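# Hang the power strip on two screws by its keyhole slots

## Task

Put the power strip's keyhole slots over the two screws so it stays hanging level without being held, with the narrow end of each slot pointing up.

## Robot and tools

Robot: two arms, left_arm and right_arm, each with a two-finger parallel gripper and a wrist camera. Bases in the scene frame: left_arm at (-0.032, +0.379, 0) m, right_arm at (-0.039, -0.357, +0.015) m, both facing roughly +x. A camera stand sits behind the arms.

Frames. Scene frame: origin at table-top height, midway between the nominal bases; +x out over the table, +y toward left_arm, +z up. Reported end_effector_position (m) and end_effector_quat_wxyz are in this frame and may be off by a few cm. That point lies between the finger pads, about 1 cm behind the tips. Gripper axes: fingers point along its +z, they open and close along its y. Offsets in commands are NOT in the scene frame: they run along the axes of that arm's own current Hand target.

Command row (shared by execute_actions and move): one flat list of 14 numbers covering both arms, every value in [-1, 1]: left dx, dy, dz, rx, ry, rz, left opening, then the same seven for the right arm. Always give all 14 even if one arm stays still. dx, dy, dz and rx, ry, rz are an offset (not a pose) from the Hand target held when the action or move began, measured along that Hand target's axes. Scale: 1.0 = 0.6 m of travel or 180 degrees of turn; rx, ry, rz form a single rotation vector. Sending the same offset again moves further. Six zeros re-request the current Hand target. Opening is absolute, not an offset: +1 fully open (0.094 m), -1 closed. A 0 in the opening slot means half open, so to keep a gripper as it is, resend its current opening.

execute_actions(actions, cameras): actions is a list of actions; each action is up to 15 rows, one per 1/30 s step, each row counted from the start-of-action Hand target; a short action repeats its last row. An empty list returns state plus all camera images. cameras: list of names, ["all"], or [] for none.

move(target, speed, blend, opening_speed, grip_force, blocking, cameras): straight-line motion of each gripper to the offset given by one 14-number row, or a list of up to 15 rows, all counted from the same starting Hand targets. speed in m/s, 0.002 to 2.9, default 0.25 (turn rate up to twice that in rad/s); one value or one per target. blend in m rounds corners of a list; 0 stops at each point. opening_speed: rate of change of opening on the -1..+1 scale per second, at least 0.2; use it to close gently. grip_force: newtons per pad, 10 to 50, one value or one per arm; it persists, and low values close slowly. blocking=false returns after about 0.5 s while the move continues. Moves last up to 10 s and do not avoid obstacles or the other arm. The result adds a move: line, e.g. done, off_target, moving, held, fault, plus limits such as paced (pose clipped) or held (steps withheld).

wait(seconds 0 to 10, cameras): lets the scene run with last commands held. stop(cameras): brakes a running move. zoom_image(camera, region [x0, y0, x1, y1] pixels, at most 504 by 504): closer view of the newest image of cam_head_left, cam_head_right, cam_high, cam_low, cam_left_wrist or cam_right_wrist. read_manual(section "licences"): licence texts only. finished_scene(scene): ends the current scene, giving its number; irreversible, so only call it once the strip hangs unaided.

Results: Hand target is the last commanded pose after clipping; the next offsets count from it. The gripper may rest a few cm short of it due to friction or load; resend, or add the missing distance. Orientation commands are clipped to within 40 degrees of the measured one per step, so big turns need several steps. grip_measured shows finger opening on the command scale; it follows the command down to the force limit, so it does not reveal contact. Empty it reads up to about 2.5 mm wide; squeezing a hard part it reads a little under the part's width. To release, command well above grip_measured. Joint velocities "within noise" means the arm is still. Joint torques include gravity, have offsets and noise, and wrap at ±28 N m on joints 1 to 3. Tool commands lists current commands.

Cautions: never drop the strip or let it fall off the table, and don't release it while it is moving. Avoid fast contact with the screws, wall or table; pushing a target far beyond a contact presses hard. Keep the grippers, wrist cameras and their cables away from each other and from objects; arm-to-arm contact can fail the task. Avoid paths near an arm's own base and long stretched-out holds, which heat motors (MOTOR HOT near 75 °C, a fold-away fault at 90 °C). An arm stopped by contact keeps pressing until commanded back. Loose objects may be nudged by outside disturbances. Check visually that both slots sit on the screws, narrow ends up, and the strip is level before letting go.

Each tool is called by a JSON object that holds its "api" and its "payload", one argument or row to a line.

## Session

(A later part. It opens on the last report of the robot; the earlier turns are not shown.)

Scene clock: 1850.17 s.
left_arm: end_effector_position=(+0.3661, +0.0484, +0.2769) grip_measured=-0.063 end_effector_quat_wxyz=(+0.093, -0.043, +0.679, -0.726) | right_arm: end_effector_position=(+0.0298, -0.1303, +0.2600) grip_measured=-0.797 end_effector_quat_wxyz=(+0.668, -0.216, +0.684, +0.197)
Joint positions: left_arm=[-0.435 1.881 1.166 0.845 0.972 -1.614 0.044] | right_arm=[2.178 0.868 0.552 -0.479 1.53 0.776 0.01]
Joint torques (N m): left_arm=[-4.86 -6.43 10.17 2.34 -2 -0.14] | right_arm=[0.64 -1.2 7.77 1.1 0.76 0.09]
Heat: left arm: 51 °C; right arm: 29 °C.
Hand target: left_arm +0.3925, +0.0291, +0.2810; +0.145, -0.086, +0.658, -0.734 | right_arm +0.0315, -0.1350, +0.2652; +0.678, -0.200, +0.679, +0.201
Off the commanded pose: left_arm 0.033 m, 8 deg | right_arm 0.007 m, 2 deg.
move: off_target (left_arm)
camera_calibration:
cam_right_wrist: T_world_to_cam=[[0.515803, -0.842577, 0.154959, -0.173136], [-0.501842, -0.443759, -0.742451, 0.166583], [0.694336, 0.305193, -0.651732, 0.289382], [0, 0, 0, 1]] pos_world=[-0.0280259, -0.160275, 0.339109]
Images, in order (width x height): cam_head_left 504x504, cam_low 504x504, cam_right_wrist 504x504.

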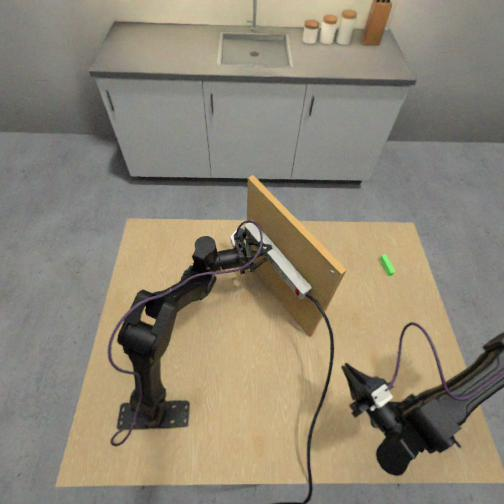

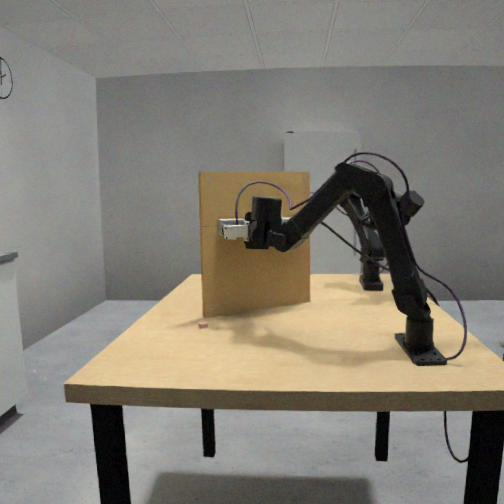

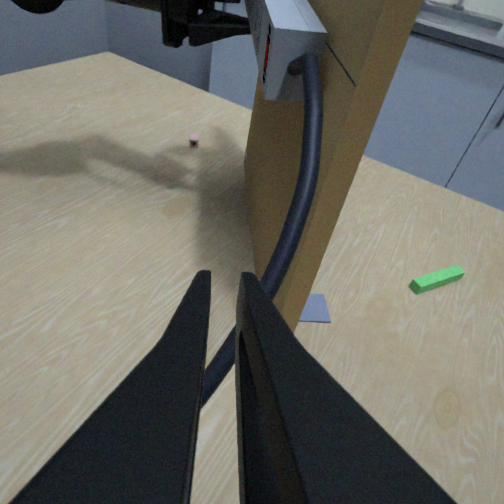

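{"api": "move", "payload": {
  "target": [0.006,-0.01,-0.026,-0.012,0.006,0,-0.3,0,0,0,0,0,0,-0.8]
}}

{"api": "move", "payload": {
  "target": [0.004,0,-0.012,-0.012,0.004,0,-0.3,0,0,0,0,0,0,-0.8],
  "cameras": ["cam_right_wrist","cam_low","cam_head_left"]
}}

{"api": "zoom_image", "payload": {
  "camera": "cam_right_wrist",
  "region": [200, 0, 350, 130]
}}

{"api": "zoom_image", "payload": {
  "camera": "cam_low",
  "region": [195, 195, 265, 265]
}}

{"api": "zoom_image", "payload": {
  "camera": "cam_head_left",
  "region": [230, 200, 330, 300]
}}

Scene clock: 1863.00 s.
left_arm: end_effector_position=(+0.3660, +0.0487, +0.2752) grip_measured=-0.063 end_effector_quat_wxyz=(+0.101, -0.036, +0.681, -0.724) | right_arm: end_effector_position=(+0.0298, -0.1303, +0.2600) grip_measured=-0.797 end_effector_quat_wxyz=(+0.668, -0.216, +0.684, +0.197)
Joint positions: left_arm=[-0.434 1.881 1.163 0.841 0.973 -1.587 0.044] | right_arm=[2.178 0.868 0.552 -0.479 1.53 0.776 0.01]
Joint torques (N m): left_arm=[-2.25 -10.88 8.51 1.61 -1.55 -0.12] | right_arm=[0.64 -1.18 7.77 1.1 0.76 0.09]
Heat: left arm: 50 °C; right arm: 29 °C.
Hand target: left_arm +0.3835, +0.0431, +0.2849; +0.137, -0.081, +0.673, -0.722 | right_arm +0.0315, -0.1350, +0.2652; +0.678, -0.200, +0.679, +0.201
Off the commanded pose: left_arm 0.021 m, 7 deg | right_arm 0.007 m, 2 deg.
move: off_target (left_arm)

Scene clock: 1863.97 s.
left_arm: end_effector_position=(+0.3662, +0.0490, +0.2711) grip_measured=-0.063 end_effector_quat_wxyz=(+0.102, -0.045, +0.692, -0.713) | right_arm: end_effector_position=(+0.0298, -0.1303, +0.2600) grip_measured=-0.797 end_effector_quat_wxyz=(+0.668, -0.216, +0.684, +0.197)
Joint positions: left_arm=[-0.437 1.862 1.163 0.764 0.958 -1.547 0.044] | right_arm=[2.178 0.868 0.552 -0.479 1.53 0.776 0.01]
Joint torques (N m): left_arm=[-0.84 -12.04 8.27 1.5 -1.1 -0.12] | right_arm=[0.64 -1.18 7.76 1.1 0.76 0.09]
Heat: left arm: 49 °C; right arm: 29 °C.
Hand target: left_arm +0.3791, +0.0492, +0.2841; +0.131, -0.079, +0.687, -0.710 | right_arm +0.0315, -0.1350, +0.2652; +0.678, -0.200, +0.679, +0.201
Off the commanded pose: left_arm 0.018 m, 5 deg | right_arm 0.007 m, 2 deg.
move: off_target (left_arm)
camera_calibration:
cam_right_wrist: T_world_to_cam=[[0.515803, -0.842577, 0.154959, -0.173136], [-0.501842, -0.443759, -0.742451, 0.166583], [0.694336, 0.305193, -0.651732, 0.289382], [0, 0, 0, 1]] pos_world=[-0.0280259, -0.160275, 0.339109]
Images, in order (width x height): cam_head_left 504x504, cam_low 504x504, cam_right_wrist 504x504.

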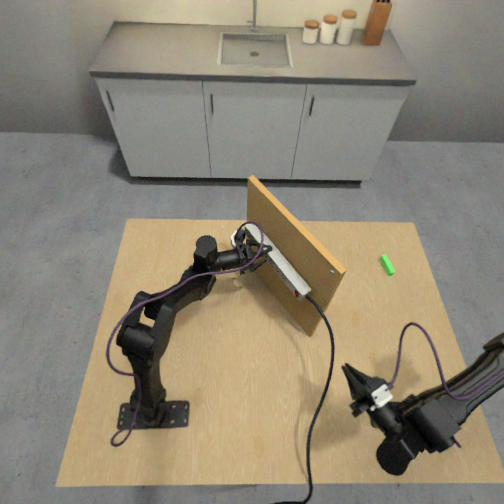

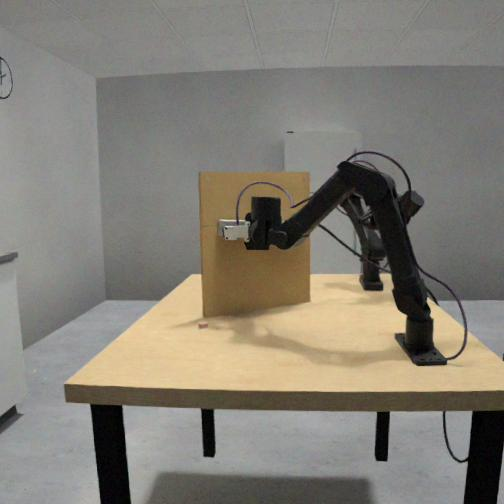

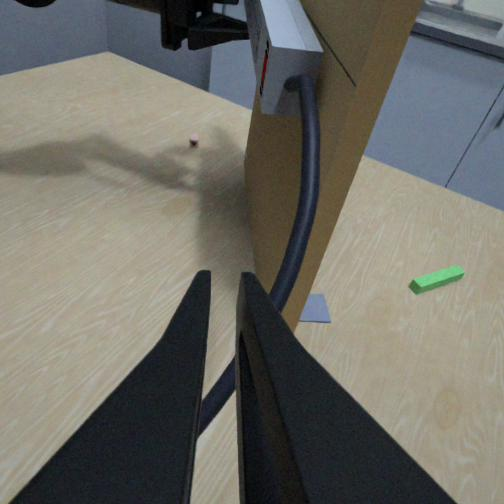

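Scaled by 3.360 from the camera's 504x504 image, which has a finer 720x720 frame.

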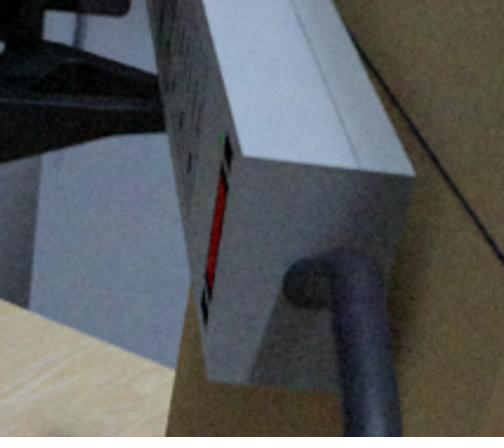

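Scaled by 7.200 from the camera's 504x504 image, which has a finer 720x720 frame.

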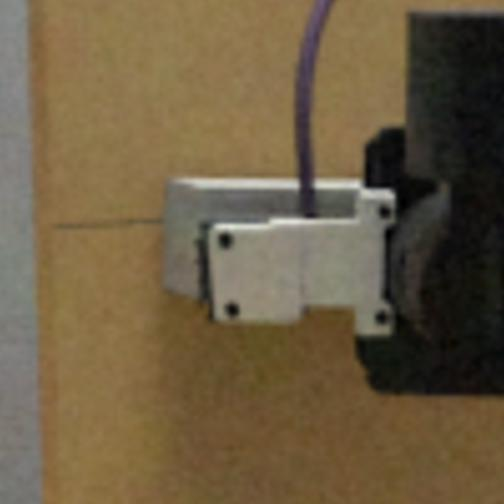

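Scaled by 5.040 from the camera's 504x504 image, which has a finer 720x720 frame.

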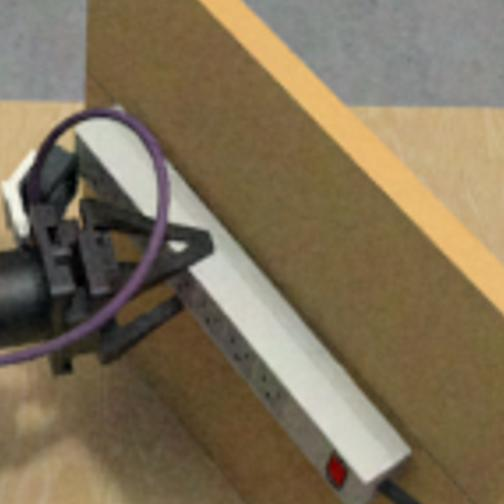

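{"api": "move", "payload": {
  "target": [0,0,-0.012,0,0.02,0,-0.3,0,0,0,0,0,0,-0.8]
}}

{"api": "move", "payload": {
  "target": [0,0,-0.01,0,0.015,0,-0.3,0,0,0,0,0,0,-0.8],
  "cameras": ["cam_right_wrist","cam_low","cam_head_left"]
}}

{"api": "zoom_image", "payload": {
  "camera": "cam_right_wrist",
  "region": [200, 0, 350, 130]
}}

{"api": "zoom_image", "payload": {
  "camera": "cam_low",
  "region": [195, 195, 265, 265]
}}

{"api": "zoom_image", "payload": {
  "camera": "cam_head_left",
  "region": [230, 200, 330, 300]
}}

Scene clock: 1878.03 s.
left_arm: end_effector_position=(+0.3663, +0.0508, +0.2700) grip_measured=-0.063 end_effector_quat_wxyz=(+0.094, -0.044, +0.697, -0.710) | right_arm: end_effector_position=(+0.0298, -0.1303, +0.2600) grip_measured=-0.797 end_effector_quat_wxyz=(+0.668, -0.216, +0.684, +0.197)
Joint positions: left_arm=[-0.429 1.862 1.173 0.734 0.979 -1.54 0.044] | right_arm=[2.178 0.868 0.552 -0.479 1.53 0.776 0.01]
Joint torques (N m): left_arm=[1.29 -11.03 9.63 1.68 -0.29 -0.23] | right_arm=[0.64 -1.18 7.77 1.1 0.76 0.09]
Heat: left arm: 47 °C; right arm: 29 °C.
Hand target: left_arm +0.3770, +0.0561, +0.2837; +0.110, -0.057, +0.691, -0.712 | right_arm +0.0315, -0.1350, +0.2652; +0.678, -0.200, +0.679, +0.201
Off the commanded pose: left_arm 0.018 m, 2 deg | right_arm 0.007 m, 2 deg.
move: off_target (left_arm)

Scene clock: 1878.97 s.
left_arm: end_effector_position=(+0.3680, +0.0604, +0.2642) grip_measured=-0.063 end_effector_quat_wxyz=(+0.073, -0.050, +0.705, -0.704) | right_arm: end_effector_position=(+0.0298, -0.1303, +0.2600) grip_measured=-0.797 end_effector_quat_wxyz=(+0.668, -0.216, +0.684, +0.197)
Joint positions: left_arm=[-0.4 1.862 1.182 0.681 1.029 -1.54 0.044] | right_arm=[2.178 0.868 0.552 -0.479 1.53 0.776 0.01]
Joint torques (N m): left_arm=[0.75 -9.96 10.54 2.16 -0.06 -0.17] | right_arm=[0.64 -1.2 7.77 1.1 0.76 0.09]
Heat: left arm: 47 °C; right arm: 29 °C.
Hand target: left_arm +0.3756, +0.0619, +0.2835; +0.093, -0.040, +0.694, -0.713 | right_arm +0.0315, -0.1350, +0.2652; +0.678, -0.200, +0.679, +0.201
Off the commanded pose: left_arm 0.021 m, 3 deg | right_arm 0.007 m, 2 deg.
move: off_target (left_arm)
camera_calibration:
cam_right_wrist: T_world_to_cam=[[0.515803, -0.842577, 0.154959, -0.173136], [-0.501842, -0.443759, -0.742451, 0.166583], [0.694336, 0.305193, -0.651732, 0.289382], [0, 0, 0, 1]] pos_world=[-0.0280259, -0.160275, 0.339109]
Images, in order (width x height): cam_head_left 504x504, cam_low 504x504, cam_right_wrist 504x504.

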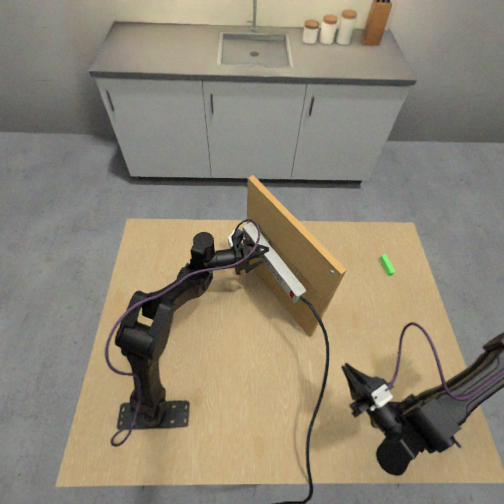

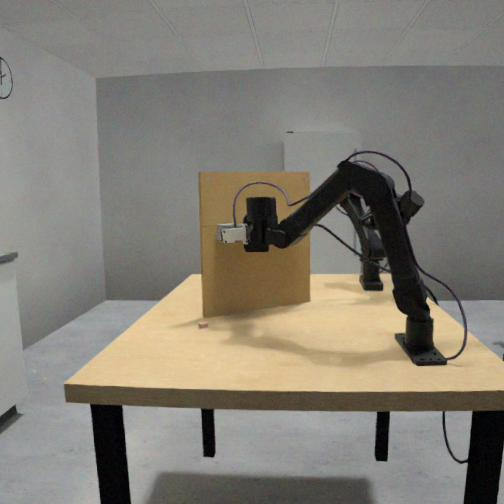

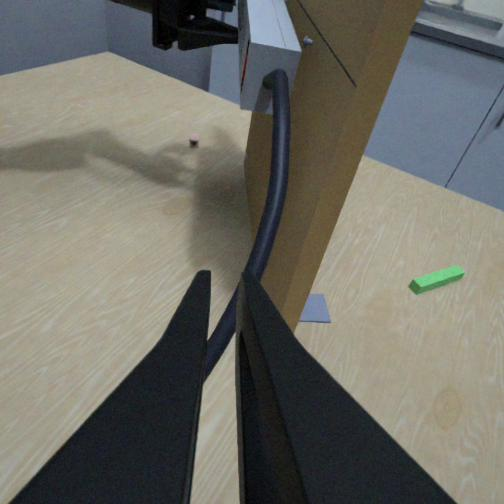

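Scaled by 3.360 from the camera's 504x504 image, which has a finer 720x720 frame.

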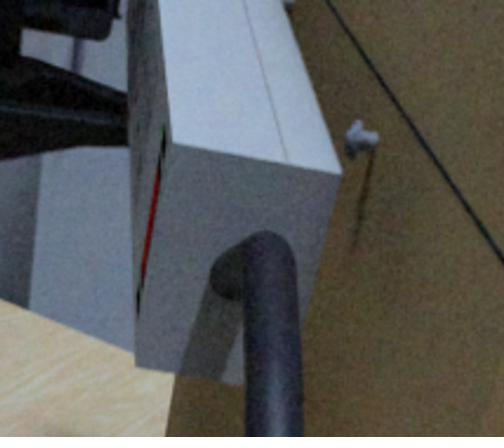

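Scaled by 7.200 from the camera's 504x504 image, which has a finer 720x720 frame.

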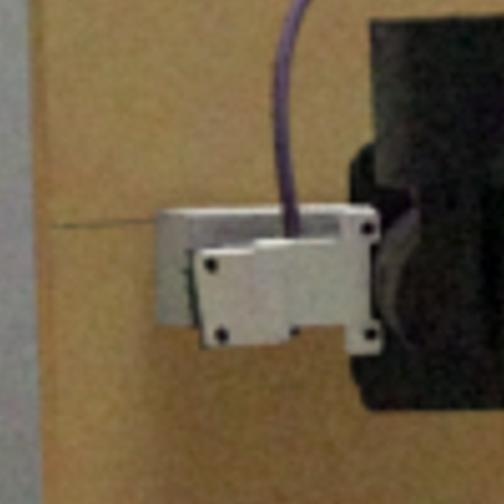

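Scaled by 5.040 from the camera's 504x504 image, which has a finer 720x720 frame.

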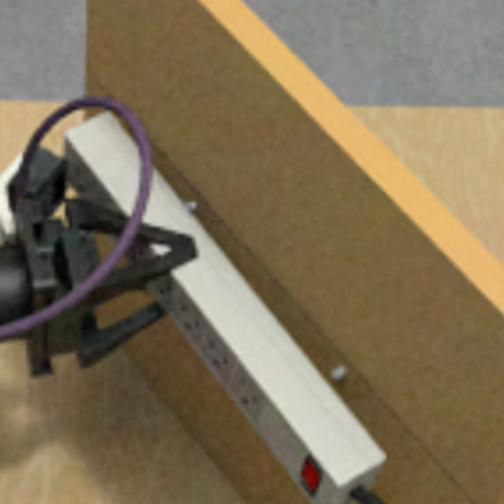

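{"api": "move", "payload": {
  "target": [0.008,-0.02,-0.004,0,-0.004,-0.008,-0.3,0,0,0,0,0,0,-0.8]
}}

{"api": "move", "payload": {
  "target": [0,-0.01,0,0,-0.004,-0.002,-0.3,0,0,0,0,0,0,-0.8]
}}

{"api": "move", "payload": {
  "target": [0,-0.006,0,0,-0.002,0,-0.3,0,0,0,0,0,0,-0.8]
}}

Scene clock: 1909.93 s.
left_arm: end_effector_position=(+0.3680, +0.0605, +0.2591) grip_measured=-0.063 end_effector_quat_wxyz=(+0.057, -0.066, +0.710, -0.699) | right_arm: end_effector_position=(+0.0298, -0.1303, +0.2600) grip_measured=-0.797 end_effector_quat_wxyz=(+0.668, -0.216, +0.684, +0.197)
Joint positions: left_arm=[-0.4 1.862 1.182 0.65 1.029 -1.555 0.044] | right_arm=[2.178 0.868 0.552 -0.479 1.53 0.776 0.01]
Joint torques (N m): left_arm=[0.28 -14.01 9.32 2.17 -0.22 -0.36] | right_arm=[0.65 -1.2 7.77 1.1 0.76 0.1]
Heat: left arm: 46 °C; right arm: 29 °C.
Hand target: left_arm +0.3695, +0.0636, +0.2951; +0.089, -0.054, +0.692, -0.714 | right_arm +0.0315, -0.1350, +0.2652; +0.678, -0.200, +0.679, +0.201
Off the commanded pose: left_arm 0.036 m, 5 deg | right_arm 0.007 m, 2 deg.
move: off_target (left_arm)

Scene clock: 1910.87 s.
left_arm: end_effector_position=(+0.3675, +0.0613, +0.2611) grip_measured=-0.063 end_effector_quat_wxyz=(+0.055, -0.073, +0.711, -0.698) | right_arm: end_effector_position=(+0.0298, -0.1303, +0.2600) grip_measured=-0.797 end_effector_quat_wxyz=(+0.668, -0.216, +0.684, +0.197)
Joint positions: left_arm=[-0.4 1.851 1.182 0.63 1.022 -1.561 0.044] | right_arm=[2.178 0.868 0.552 -0.479 1.53 0.776 0.01]
Joint torques (N m): left_arm=[-0.02 -14.71 9.42 2.21 -0.38 -0.33] | right_arm=[0.64 -1.18 7.77 1.1 0.76 0.09]
Heat: left arm: 46 °C; right arm: 29 °C.
Hand target: left_arm +0.3692, +0.0638, +0.3011; +0.091, -0.060, +0.692, -0.714 | right_arm +0.0315, -0.1350, +0.2652; +0.678, -0.200, +0.679, +0.201
Off the commanded pose: left_arm 0.040 m, 5 deg | right_arm 0.007 m, 2 deg.
move: off_target (left_arm)

Scene clock: 1911.70 s.
left_arm: end_effector_position=(+0.3672, +0.0619, +0.2629) grip_measured=-0.063 end_effector_quat_wxyz=(+0.055, -0.076, +0.711, -0.697) | right_arm: end_effector_position=(+0.0298, -0.1303, +0.2600) grip_measured=-0.797 end_effector_quat_wxyz=(+0.668, -0.216, +0.684, +0.197)
Joint positions: left_arm=[-0.4 1.842 1.182 0.617 1.017 -1.561 0.044] | right_arm=[2.178 0.868 0.552 -0.479 1.53 0.776 0.01]
Joint torques (N m): left_arm=[-0.25 -14.78 9.76 2.2 -0.32 -0.31] | right_arm=[0.65 -1.2 7.77 1.1 0.76 0.09]
Heat: left arm: 46 °C; right arm: 29 °C.
Hand target: left_arm +0.3690, +0.0639, +0.3048; +0.093, -0.062, +0.691, -0.714 | right_arm +0.0315, -0.1350, +0.2652; +0.678, -0.200, +0.679, +0.201
Off the commanded pose: left_arm 0.042 m, 5 deg | right_arm 0.007 m, 2 deg.
move: off_target (left_arm)

{"api": "move", "payload": {
  "target": [0,-0.016,0,0.006,0,0.007,-0.3,0,0,0,0,0,0,-0.8]
}}

{"api": "move", "payload": {
  "target": [0,-0.008,0,0.002,0,0.002,-0.3,0,0,0,0,0,0,-0.8]
}}

{"api": "move", "payload": {
  "target": [0,-0.002,0,0,0,0.001,-0.3,0,0,0,0,0,0,-0.8],
  "cameras": ["cam_right_wrist","cam_low","cam_head_left"]
}}

{"api": "zoom_image", "payload": {
  "camera": "cam_right_wrist",
  "region": [200, 0, 350, 130]
}}

{"api": "zoom_image", "payload": {
  "camera": "cam_low",
  "region": [195, 195, 265, 265]
}}

{"api": "zoom_image", "payload": {
  "camera": "cam_head_left",
  "region": [230, 200, 330, 300]
}}

Scene clock: 1921.47 s.
left_arm: end_effector_position=(+0.3662, +0.0624, +0.2665) grip_measured=-0.063 end_effector_quat_wxyz=(+0.057, -0.075, +0.710, -0.698) | right_arm: end_effector_position=(+0.0298, -0.1303, +0.2600) grip_measured=-0.797 end_effector_quat_wxyz=(+0.668, -0.216, +0.684, +0.197)
Joint positions: left_arm=[-0.4 1.834 1.182 0.616 1.016 -1.565 0.044] | right_arm=[2.178 0.868 0.552 -0.479 1.53 0.776 0.01]
Joint torques (N m): left_arm=[0.12 -14.76 10.54 2.42 -0.32 -0.39] | right_arm=[0.64 -1.2 7.76 1.1 0.76 0.09]
Heat: left arm: 46 °C; right arm: 29 °C.
Hand target: left_arm +0.3686, +0.0641, +0.3143; +0.101, -0.054, +0.685, -0.719 | right_arm +0.0315, -0.1350, +0.2652; +0.678, -0.200, +0.679, +0.201
Off the commanded pose: left_arm 0.048 m, 7 deg | right_arm 0.007 m, 2 deg.
move: off_target (left_arm)

Scene clock: 1922.17 s.
left_arm: end_effector_position=(+0.3651, +0.0628, +0.2711) grip_measured=-0.063 end_effector_quat_wxyz=(+0.060, -0.072, +0.708, -0.700) | right_arm: end_effector_position=(+0.0298, -0.1303, +0.2600) grip_measured=-0.797 end_effector_quat_wxyz=(+0.668, -0.216, +0.684, +0.197)
Joint positions: left_arm=[-0.4 1.826 1.182 0.621 1.016 -1.568 0.044] | right_arm=[2.178 0.868 0.552 -0.479 1.53 0.776 0.01]
Joint torques (N m): left_arm=[-0.05 -14.49 10.96 2.41 -0.33 -0.33] | right_arm=[0.64 -1.2 7.76 1.1 0.76 0.09]
Heat: left arm: 46 °C; right arm: 29 °C.
Hand target: left_arm +0.3682, +0.0643, +0.3191; +0.104, -0.051, +0.683, -0.721 | right_arm +0.0315, -0.1350, +0.2652; +0.678, -0.200, +0.679, +0.201
Off the commanded pose: left_arm 0.048 m, 7 deg | right_arm 0.007 m, 2 deg.
move: off_target (left_arm)

Scene clock: 1922.93 s.
left_arm: end_effector_position=(+0.3650, +0.0629, +0.2754) grip_measured=-0.063 end_effector_quat_wxyz=(+0.063, -0.069, +0.706, -0.702) | right_arm: end_effector_position=(+0.0298, -0.1303, +0.2600) grip_measured=-0.797 end_effector_quat_wxyz=(+0.668, -0.216, +0.684, +0.197)
Joint positions: left_arm=[-0.4 1.822 1.188 0.621 1.016 -1.568 0.044] | right_arm=[2.178 0.868 0.552 -0.479 1.53 0.776 0.01]
Joint torques (N m): left_arm=[0.02 -13.81 10.91 2.36 -0.31 -0.26] | right_arm=[0.65 -1.2 7.76 1.1 0.76 0.09]
Heat: left arm: 46 °C; right arm: 29 °C.
Hand target: left_arm +0.3681, +0.0644, +0.3202; +0.105, -0.050, +0.683, -0.721 | right_arm +0.0315, -0.1350, +0.2652; +0.678, -0.200, +0.679, +0.201
Off the commanded pose: left_arm 0.045 m, 6 deg | right_arm 0.007 m, 2 deg.
move: off_target (left_arm)
camera_calibration:
cam_right_wrist: T_world_to_cam=[[0.515803, -0.842577, 0.154959, -0.173136], [-0.501842, -0.443759, -0.742451, 0.166583], [0.694336, 0.305193, -0.651732, 0.289382], [0, 0, 0, 1]] pos_world=[-0.0280259, -0.160275, 0.339109]
Images, in order (width x height): cam_head_left 504x504, cam_low 504x504, cam_right_wrist 504x504.

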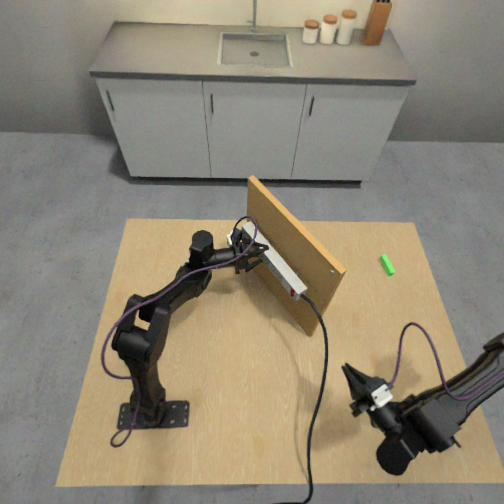

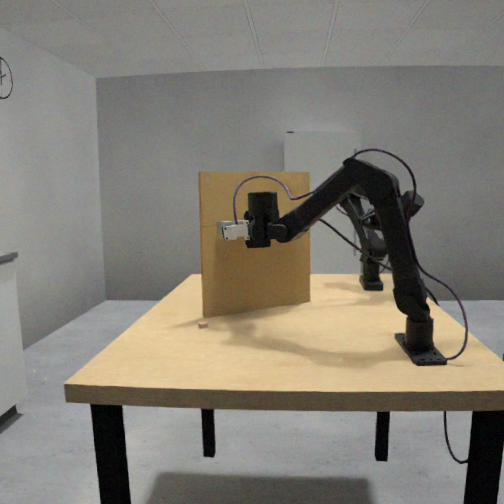

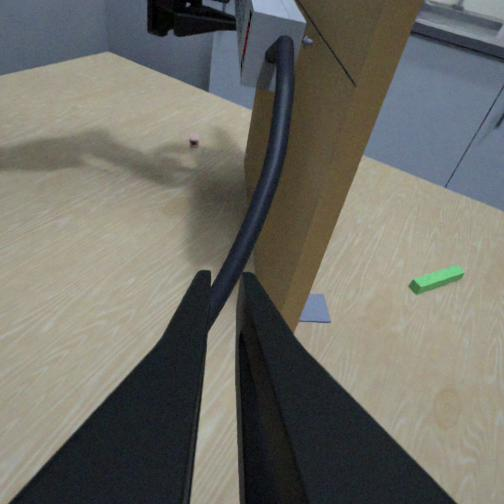

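Scaled by 3.360 from the camera's 504x504 image, which has a finer 720x720 frame.

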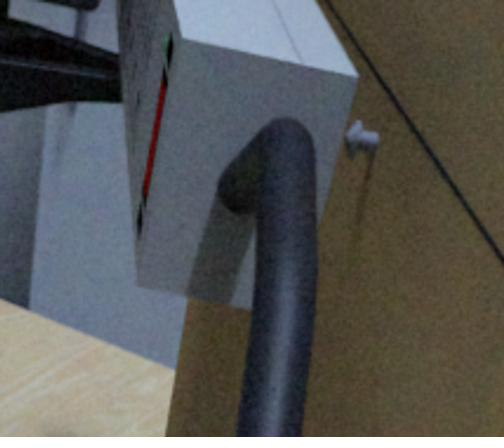

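Scaled by 7.200 from the camera's 504x504 image, which has a finer 720x720 frame.

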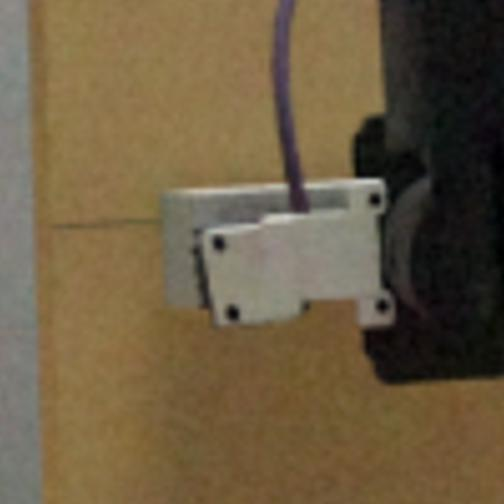

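Scaled by 5.040 from the camera's 504x504 image, which has a finer 720x720 frame.

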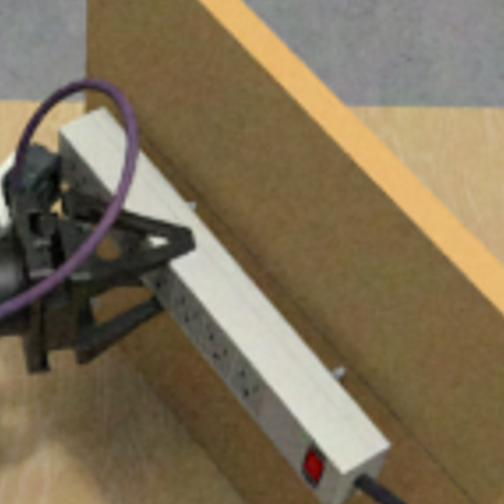

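{"api": "move", "payload": {
  "target": [0.006,-0.002,0.004,0,0,0,-0.3,0,0,0,0,0,0,-0.8]
}}

{"api": "move", "payload": {
  "target": [0,0.008,0.006,-0.002,0,0,-0.3,0,0,0,0,0,0,-0.8]
}}

{"api": "move", "payload": {
  "target": [-0.002,0.004,0.006,-0.002,0,0,-0.3,0,0,0,0,0,0,-0.8],
  "cameras": ["cam_right_wrist","cam_low","cam_head_left"]
}}

{"api": "zoom_image", "payload": {
  "camera": "cam_right_wrist",
  "region": [200, 0, 350, 130]
}}

{"api": "zoom_image", "payload": {
  "camera": "cam_low",
  "region": [195, 195, 265, 265]
}}

{"api": "zoom_image", "payload": {
  "camera": "cam_head_left",
  "region": [230, 200, 330, 300]
}}

Scene clock: 1936.60 s.
left_arm: end_effector_position=(+0.3628, +0.0591, +0.2754) grip_measured=-0.063 end_effector_quat_wxyz=(+0.061, -0.067, +0.706, -0.702) | right_arm: end_effector_position=(+0.0298, -0.1303, +0.2600) grip_measured=-0.797 end_effector_quat_wxyz=(+0.668, -0.216, +0.684, +0.197)
Joint positions: left_arm=[-0.41 1.822 1.188 0.621 1.011 -1.568 0.044] | right_arm=[2.178 0.868 0.552 -0.479 1.53 0.776 0.01]
Joint torques (N m): left_arm=[-0.2 -14.61 10.33 2.28 -0.42 -0.3] | right_arm=[0.65 -1.2 7.77 1.1 0.76 0.09]
Heat: left arm: 46 °C; right arm: 29 °C.
Hand target: left_arm +0.3651, +0.0614, +0.3212; +0.105, -0.050, +0.683, -0.721 | right_arm +0.0315, -0.1350, +0.2652; +0.678, -0.200, +0.679, +0.201
Off the commanded pose: left_arm 0.046 m, 6 deg | right_arm 0.007 m, 2 deg.
move: off_target (left_arm)

Scene clock: 1937.37 s.
left_arm: end_effector_position=(+0.3610, +0.0567, +0.2779) grip_measured=-0.063 end_effector_quat_wxyz=(+0.063, -0.066, +0.706, -0.703) | right_arm: end_effector_position=(+0.0298, -0.1303, +0.2600) grip_measured=-0.797 end_effector_quat_wxyz=(+0.668, -0.216, +0.684, +0.197)
Joint positions: left_arm=[-0.417 1.816 1.188 0.621 1.003 -1.568 0.044] | right_arm=[2.178 0.868 0.552 -0.479 1.53 0.776 0.01]
Joint torques (N m): left_arm=[0.01 -12.94 10.74 2.18 -0.43 -0.17] | right_arm=[0.64 -1.18 7.77 1.1 0.76 0.1]
Heat: left arm: 46 °C; right arm: 29 °C.
Hand target: left_arm +0.3661, +0.0575, +0.3167; +0.105, -0.051, +0.686, -0.719 | right_arm +0.0315, -0.1350, +0.2652; +0.678, -0.200, +0.679, +0.201
Off the commanded pose: left_arm 0.039 m, 6 deg | right_arm 0.007 m, 2 deg.
move: off_target (left_arm)

Scene clock: 1938.30 s.
left_arm: end_effector_position=(+0.3613, +0.0540, +0.2819) grip_measured=-0.063 end_effector_quat_wxyz=(+0.066, -0.062, +0.706, -0.703) | right_arm: end_effector_position=(+0.0298, -0.1303, +0.2600) grip_measured=-0.797 end_effector_quat_wxyz=(+0.668, -0.216, +0.684, +0.197)
Joint positions: left_arm=[-0.423 1.816 1.204 0.607 0.999 -1.559 0.044] | right_arm=[2.178 0.868 0.552 -0.479 1.53 0.776 0.01]
Joint torques (N m): left_arm=[-0.16 -11.86 10.96 2.19 -0.41 -0.19] | right_arm=[0.64 -1.2 7.77 1.1 0.76 0.09]
Heat: left arm: 46 °C; right arm: 29 °C.
Hand target: left_arm +0.3684, +0.0542, +0.3147; +0.105, -0.051, +0.688, -0.716 | right_arm +0.0315, -0.1350, +0.2652; +0.678, -0.200, +0.679, +0.201
Off the commanded pose: left_arm 0.033 m, 5 deg | right_arm 0.007 m, 2 deg.
move: off_target (left_arm)
camera_calibration:
cam_right_wrist: T_world_to_cam=[[0.515803, -0.842577, 0.154959, -0.173136], [-0.501842, -0.443759, -0.742451, 0.166583], [0.694336, 0.305193, -0.651732, 0.289382], [0, 0, 0, 1]] pos_world=[-0.0280259, -0.160275, 0.339109]
Images, in order (width x height): cam_head_left 504x504, cam_low 504x504, cam_right_wrist 504x504.

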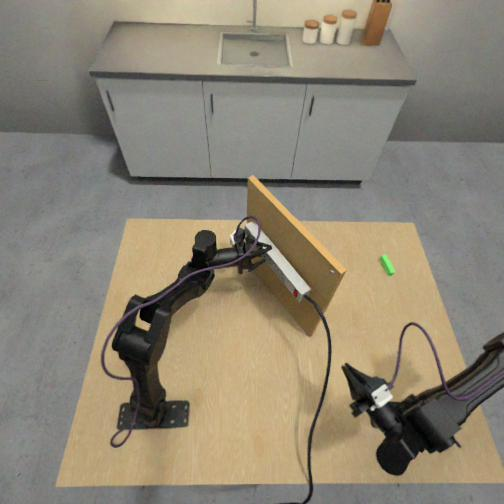

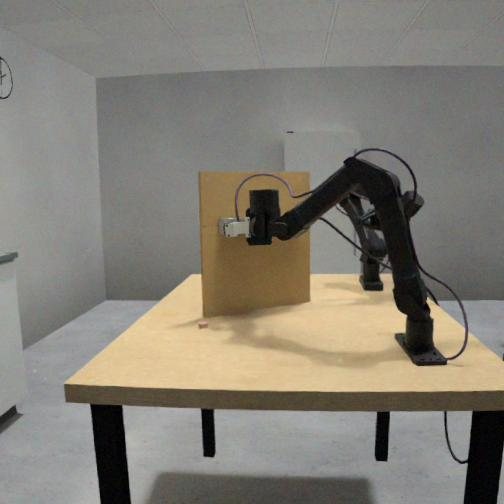

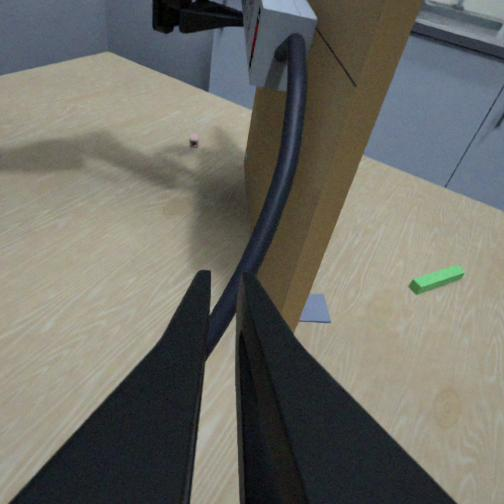

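Scaled by 3.360 from the camera's 504x504 image, which has a finer 720x720 frame.

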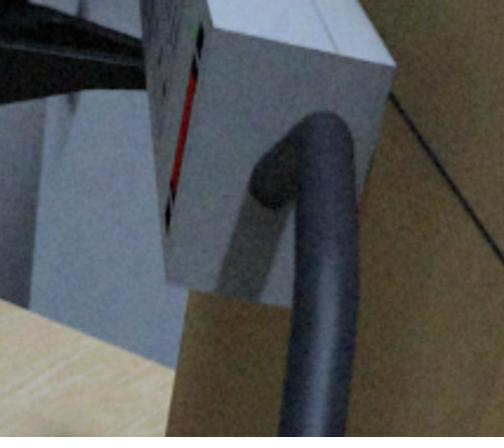

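Scaled by 7.200 from the camera's 504x504 image, which has a finer 720x720 frame.

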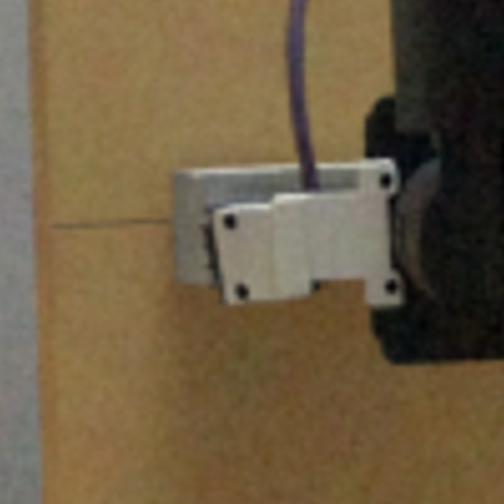

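Scaled by 5.040 from the camera's 504x504 image, which has a finer 720x720 frame.

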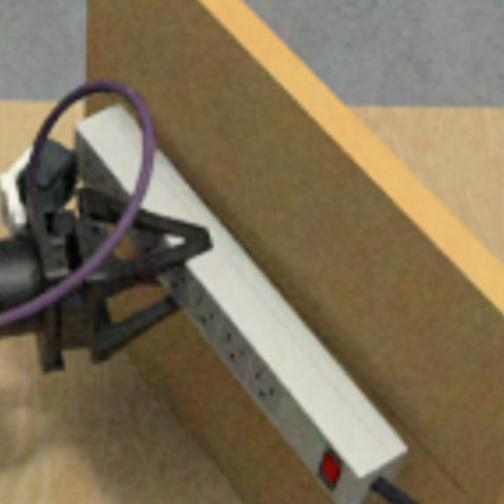

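{"api": "move", "payload": {
  "target": [-0.006,0.008,0.002,0,0,-0.007,-0.3,0,0,0,0,0,0,-0.8]
}}

{"api": "move", "payload": {
  "target": [-0.003,0.005,0.002,0,-0.002,0,-0.3,0,0,0,0,0,0,-0.8],
  "cameras": ["cam_right_wrist","cam_low","cam_head_left"]
}}

{"api": "zoom_image", "payload": {
  "camera": "cam_right_wrist",
  "region": [200, 0, 350, 130]
}}

{"api": "zoom_image", "payload": {
  "camera": "cam_low",
  "region": [195, 195, 265, 265]
}}

{"api": "zoom_image", "payload": {
  "camera": "cam_head_left",
  "region": [230, 200, 330, 300]
}}

Scene clock: 1950.27 s.
left_arm: end_effector_position=(+0.3620, +0.0537, +0.2851) grip_measured=-0.063 end_effector_quat_wxyz=(+0.068, -0.060, +0.704, -0.704) | right_arm: end_effector_position=(+0.0298, -0.1303, +0.2600) grip_measured=-0.797 end_effector_quat_wxyz=(+0.668, -0.216, +0.684, +0.197)
Joint positions: left_arm=[-0.423 1.816 1.212 0.606 0.999 -1.561 0.044] | right_arm=[2.178 0.868 0.552 -0.479 1.53 0.776 0.01]
Joint torques (N m): left_arm=[-0.23 -10.07 10.77 2.37 -0.35 -0.39] | right_arm=[0.64 -1.2 7.76 1.1 0.76 0.09]
Heat: left arm: 47 °C; right arm: 29 °C.
Hand target: left_arm +0.3725, +0.0537, +0.3102; +0.097, -0.058, +0.687, -0.718 | right_arm +0.0315, -0.1350, +0.2652; +0.678, -0.200, +0.679, +0.201
Off the commanded pose: left_arm 0.027 m, 4 deg | right_arm 0.007 m, 2 deg.
move: off_target (left_arm)

Scene clock: 1950.97 s.
left_arm: end_effector_position=(+0.3621, +0.0537, +0.2851) grip_measured=-0.063 end_effector_quat_wxyz=(+0.068, -0.060, +0.704, -0.704) | right_arm: end_effector_position=(+0.0298, -0.1303, +0.2600) grip_measured=-0.797 end_effector_quat_wxyz=(+0.668, -0.216, +0.684, +0.197)
Joint positions: left_arm=[-0.423 1.816 1.212 0.606 0.998 -1.562 0.044] | right_arm=[2.178 0.868 0.552 -0.479 1.53 0.776 0.01]
Joint torques (N m): left_arm=[-0.16 -9.47 10.82 2.46 -0.49 -0.29] | right_arm=[0.64 -1.2 7.76 1.1 0.76 0.09]
Heat: left arm: 47 °C; right arm: 29 °C.
Hand target: left_arm +0.3747, +0.0528, +0.3074; +0.099, -0.061, +0.687, -0.717 | right_arm +0.0315, -0.1350, +0.2652; +0.678, -0.200, +0.679, +0.201
Off the commanded pose: left_arm 0.026 m, 4 deg | right_arm 0.007 m, 2 deg.
move: off_target (left_arm)
camera_calibration:
cam_right_wrist: T_world_to_cam=[[0.515803, -0.842577, 0.154959, -0.173136], [-0.501842, -0.443759, -0.742451, 0.166583], [0.694336, 0.305193, -0.651732, 0.289382], [0, 0, 0, 1]] pos_world=[-0.0280259, -0.160275, 0.339109]
Images, in order (width x height): cam_head_left 504x504, cam_low 504x504, cam_right_wrist 504x504.

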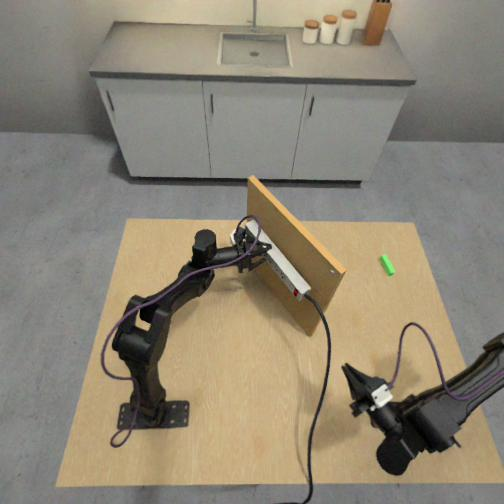

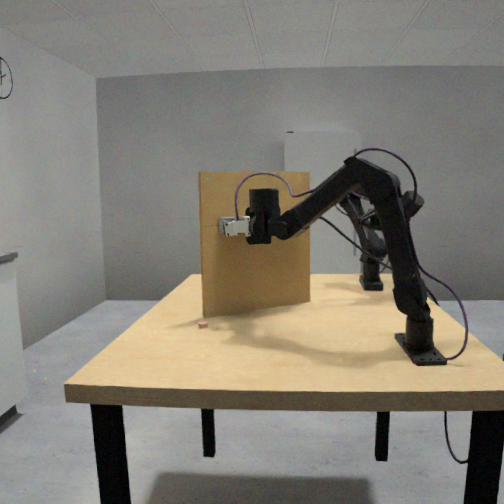

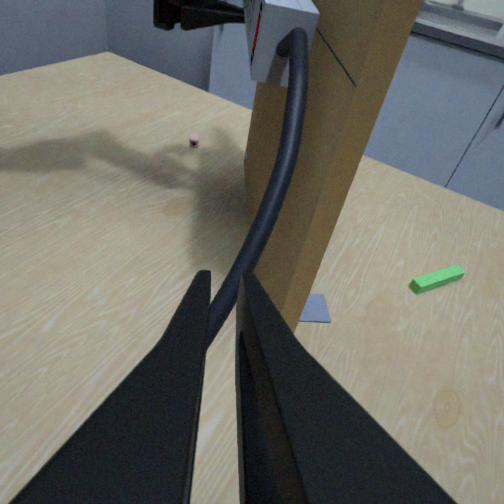

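Scaled by 3.360 from the camera's 504x504 image, which has a finer 720x720 frame.

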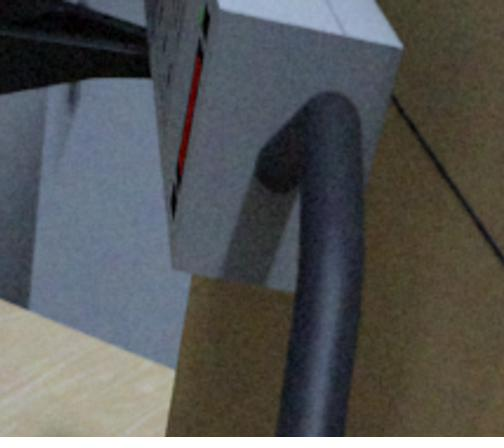

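Scaled by 7.200 from the camera's 504x504 image, which has a finer 720x720 frame.

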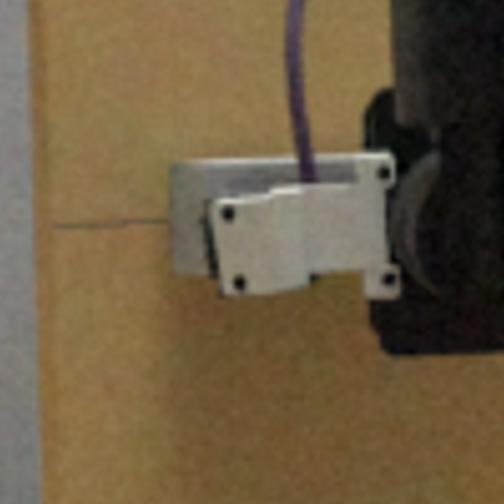

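Scaled by 5.040 from the camera's 504x504 image, which has a finer 720x720 frame.

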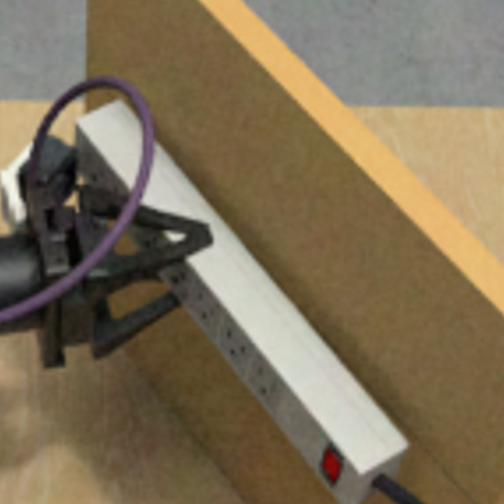

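{"api": "move", "payload": {
  "target": [-0.003,0.024,0.002,0,-0.002,-0.008,-0.3,0,0,0,0,0,0,-0.8]
}}

{"api": "move", "payload": {
  "target": [-0.003,0.008,0.002,0,0,-0.003,-0.3,0,0,0,0,0,0,-0.8],
  "cameras": ["cam_right_wrist","cam_low","cam_head_left"]
}}

{"api": "zoom_image", "payload": {
  "camera": "cam_right_wrist",
  "region": [200, 0, 350, 130]
}}

{"api": "zoom_image", "payload": {
  "camera": "cam_low",
  "region": [195, 195, 265, 265]
}}

{"api": "zoom_image", "payload": {
  "camera": "cam_head_left",
  "region": [230, 200, 330, 300]
}}

Scene clock: 1962.00 s.
left_arm: end_effector_position=(+0.3657, +0.0526, +0.2831) grip_measured=-0.063 end_effector_quat_wxyz=(+0.070, -0.060, +0.699, -0.709) | right_arm: end_effector_position=(+0.0298, -0.1303, +0.2600) grip_measured=-0.797 end_effector_quat_wxyz=(+0.668, -0.216, +0.684, +0.197)
Joint positions: left_arm=[-0.423 1.837 1.212 0.653 0.995 -1.582 0.044] | right_arm=[2.178 0.868 0.552 -0.479 1.53 0.776 0.01]
Joint torques (N m): left_arm=[-0.29 -8.79 8.92 2.4 -0.57 -0.41] | right_arm=[0.64 -1.2 7.76 1.1 0.76 0.1]
Heat: left arm: 48 °C; right arm: 29 °C.
Hand target: left_arm +0.3776, +0.0515, +0.2931; +0.092, -0.072, +0.686, -0.718 | right_arm +0.0315, -0.1350, +0.2652; +0.678, -0.200, +0.679, +0.201
Off the commanded pose: left_arm 0.016 m, 3 deg | right_arm 0.007 m, 2 deg.
move: off_target (left_arm)

Scene clock: 1962.77 s.
left_arm: end_effector_position=(+0.3669, +0.0520, +0.2810) grip_measured=-0.063 end_effector_quat_wxyz=(+0.068, -0.062, +0.698, -0.710) | right_arm: end_effector_position=(+0.0298, -0.1303, +0.2600) grip_measured=-0.797 end_effector_quat_wxyz=(+0.668, -0.216, +0.684, +0.197)
Joint positions: left_arm=[-0.423 1.847 1.212 0.667 0.996 -1.591 0.044] | right_arm=[2.178 0.868 0.552 -0.479 1.53 0.776 0.01]
Joint torques (N m): left_arm=[-0.16 -8.28 9.01 2.47 -0.59 -0.38] | right_arm=[0.64 -1.2 7.77 1.1 0.76 0.09]
Heat: left arm: 48 °C; right arm: 29 °C.
Hand target: left_arm +0.3798, +0.0506, +0.2884; +0.089, -0.075, +0.685, -0.719 | right_arm +0.0315, -0.1350, +0.2652; +0.678, -0.200, +0.679, +0.201
Off the commanded pose: left_arm 0.015 m, 3 deg | right_arm 0.007 m, 2 deg.
move: off_target (left_arm)
camera_calibration:
cam_right_wrist: T_world_to_cam=[[0.515803, -0.842577, 0.154959, -0.173136], [-0.501842, -0.443759, -0.742451, 0.166583], [0.694336, 0.305193, -0.651732, 0.289382], [0, 0, 0, 1]] pos_world=[-0.0280259, -0.160275, 0.339109]
Images, in order (width x height): cam_head_left 504x504, cam_low 504x504, cam_right_wrist 504x504.

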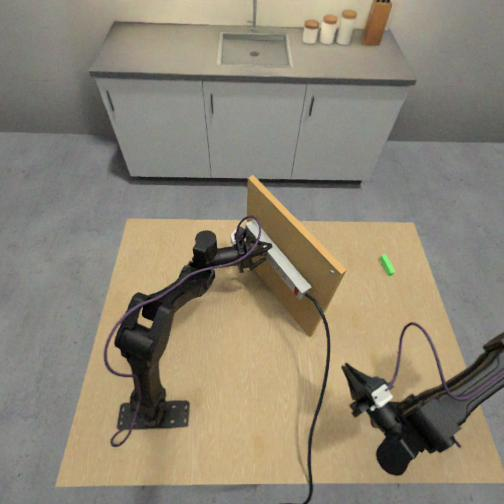

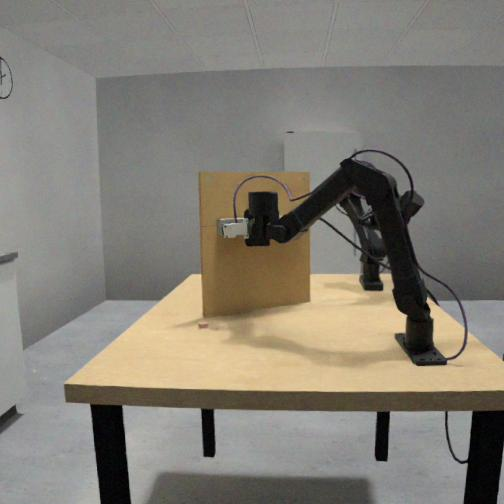

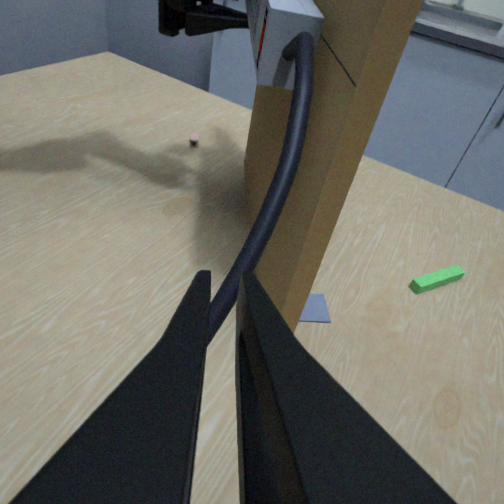

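Scaled by 3.360 from the camera's 504x504 image, which has a finer 720x720 frame.

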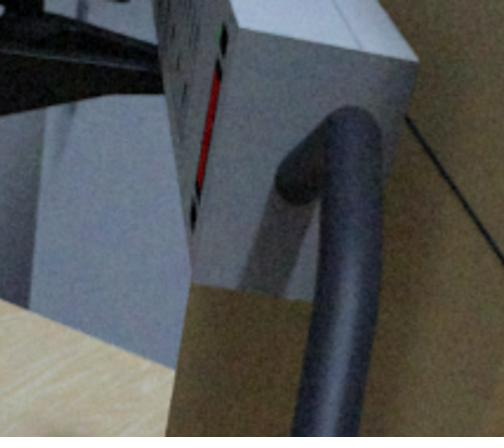

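Scaled by 7.200 from the camera's 504x504 image, which has a finer 720x720 frame.

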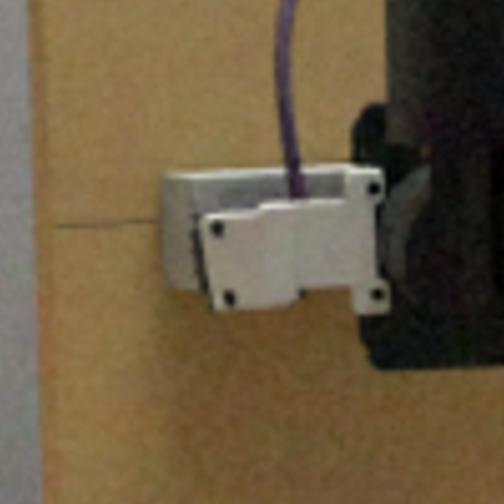

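Scaled by 5.040 from the camera's 504x504 image, which has a finer 720x720 frame.

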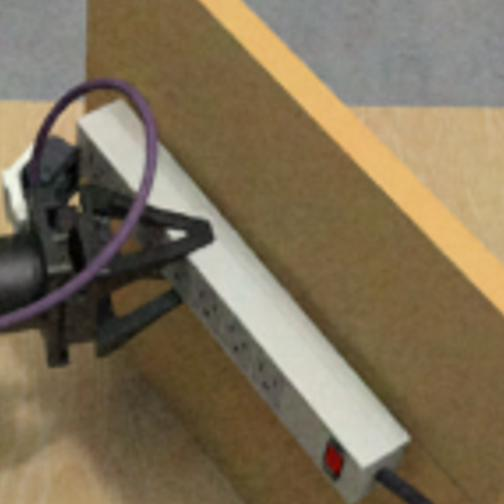

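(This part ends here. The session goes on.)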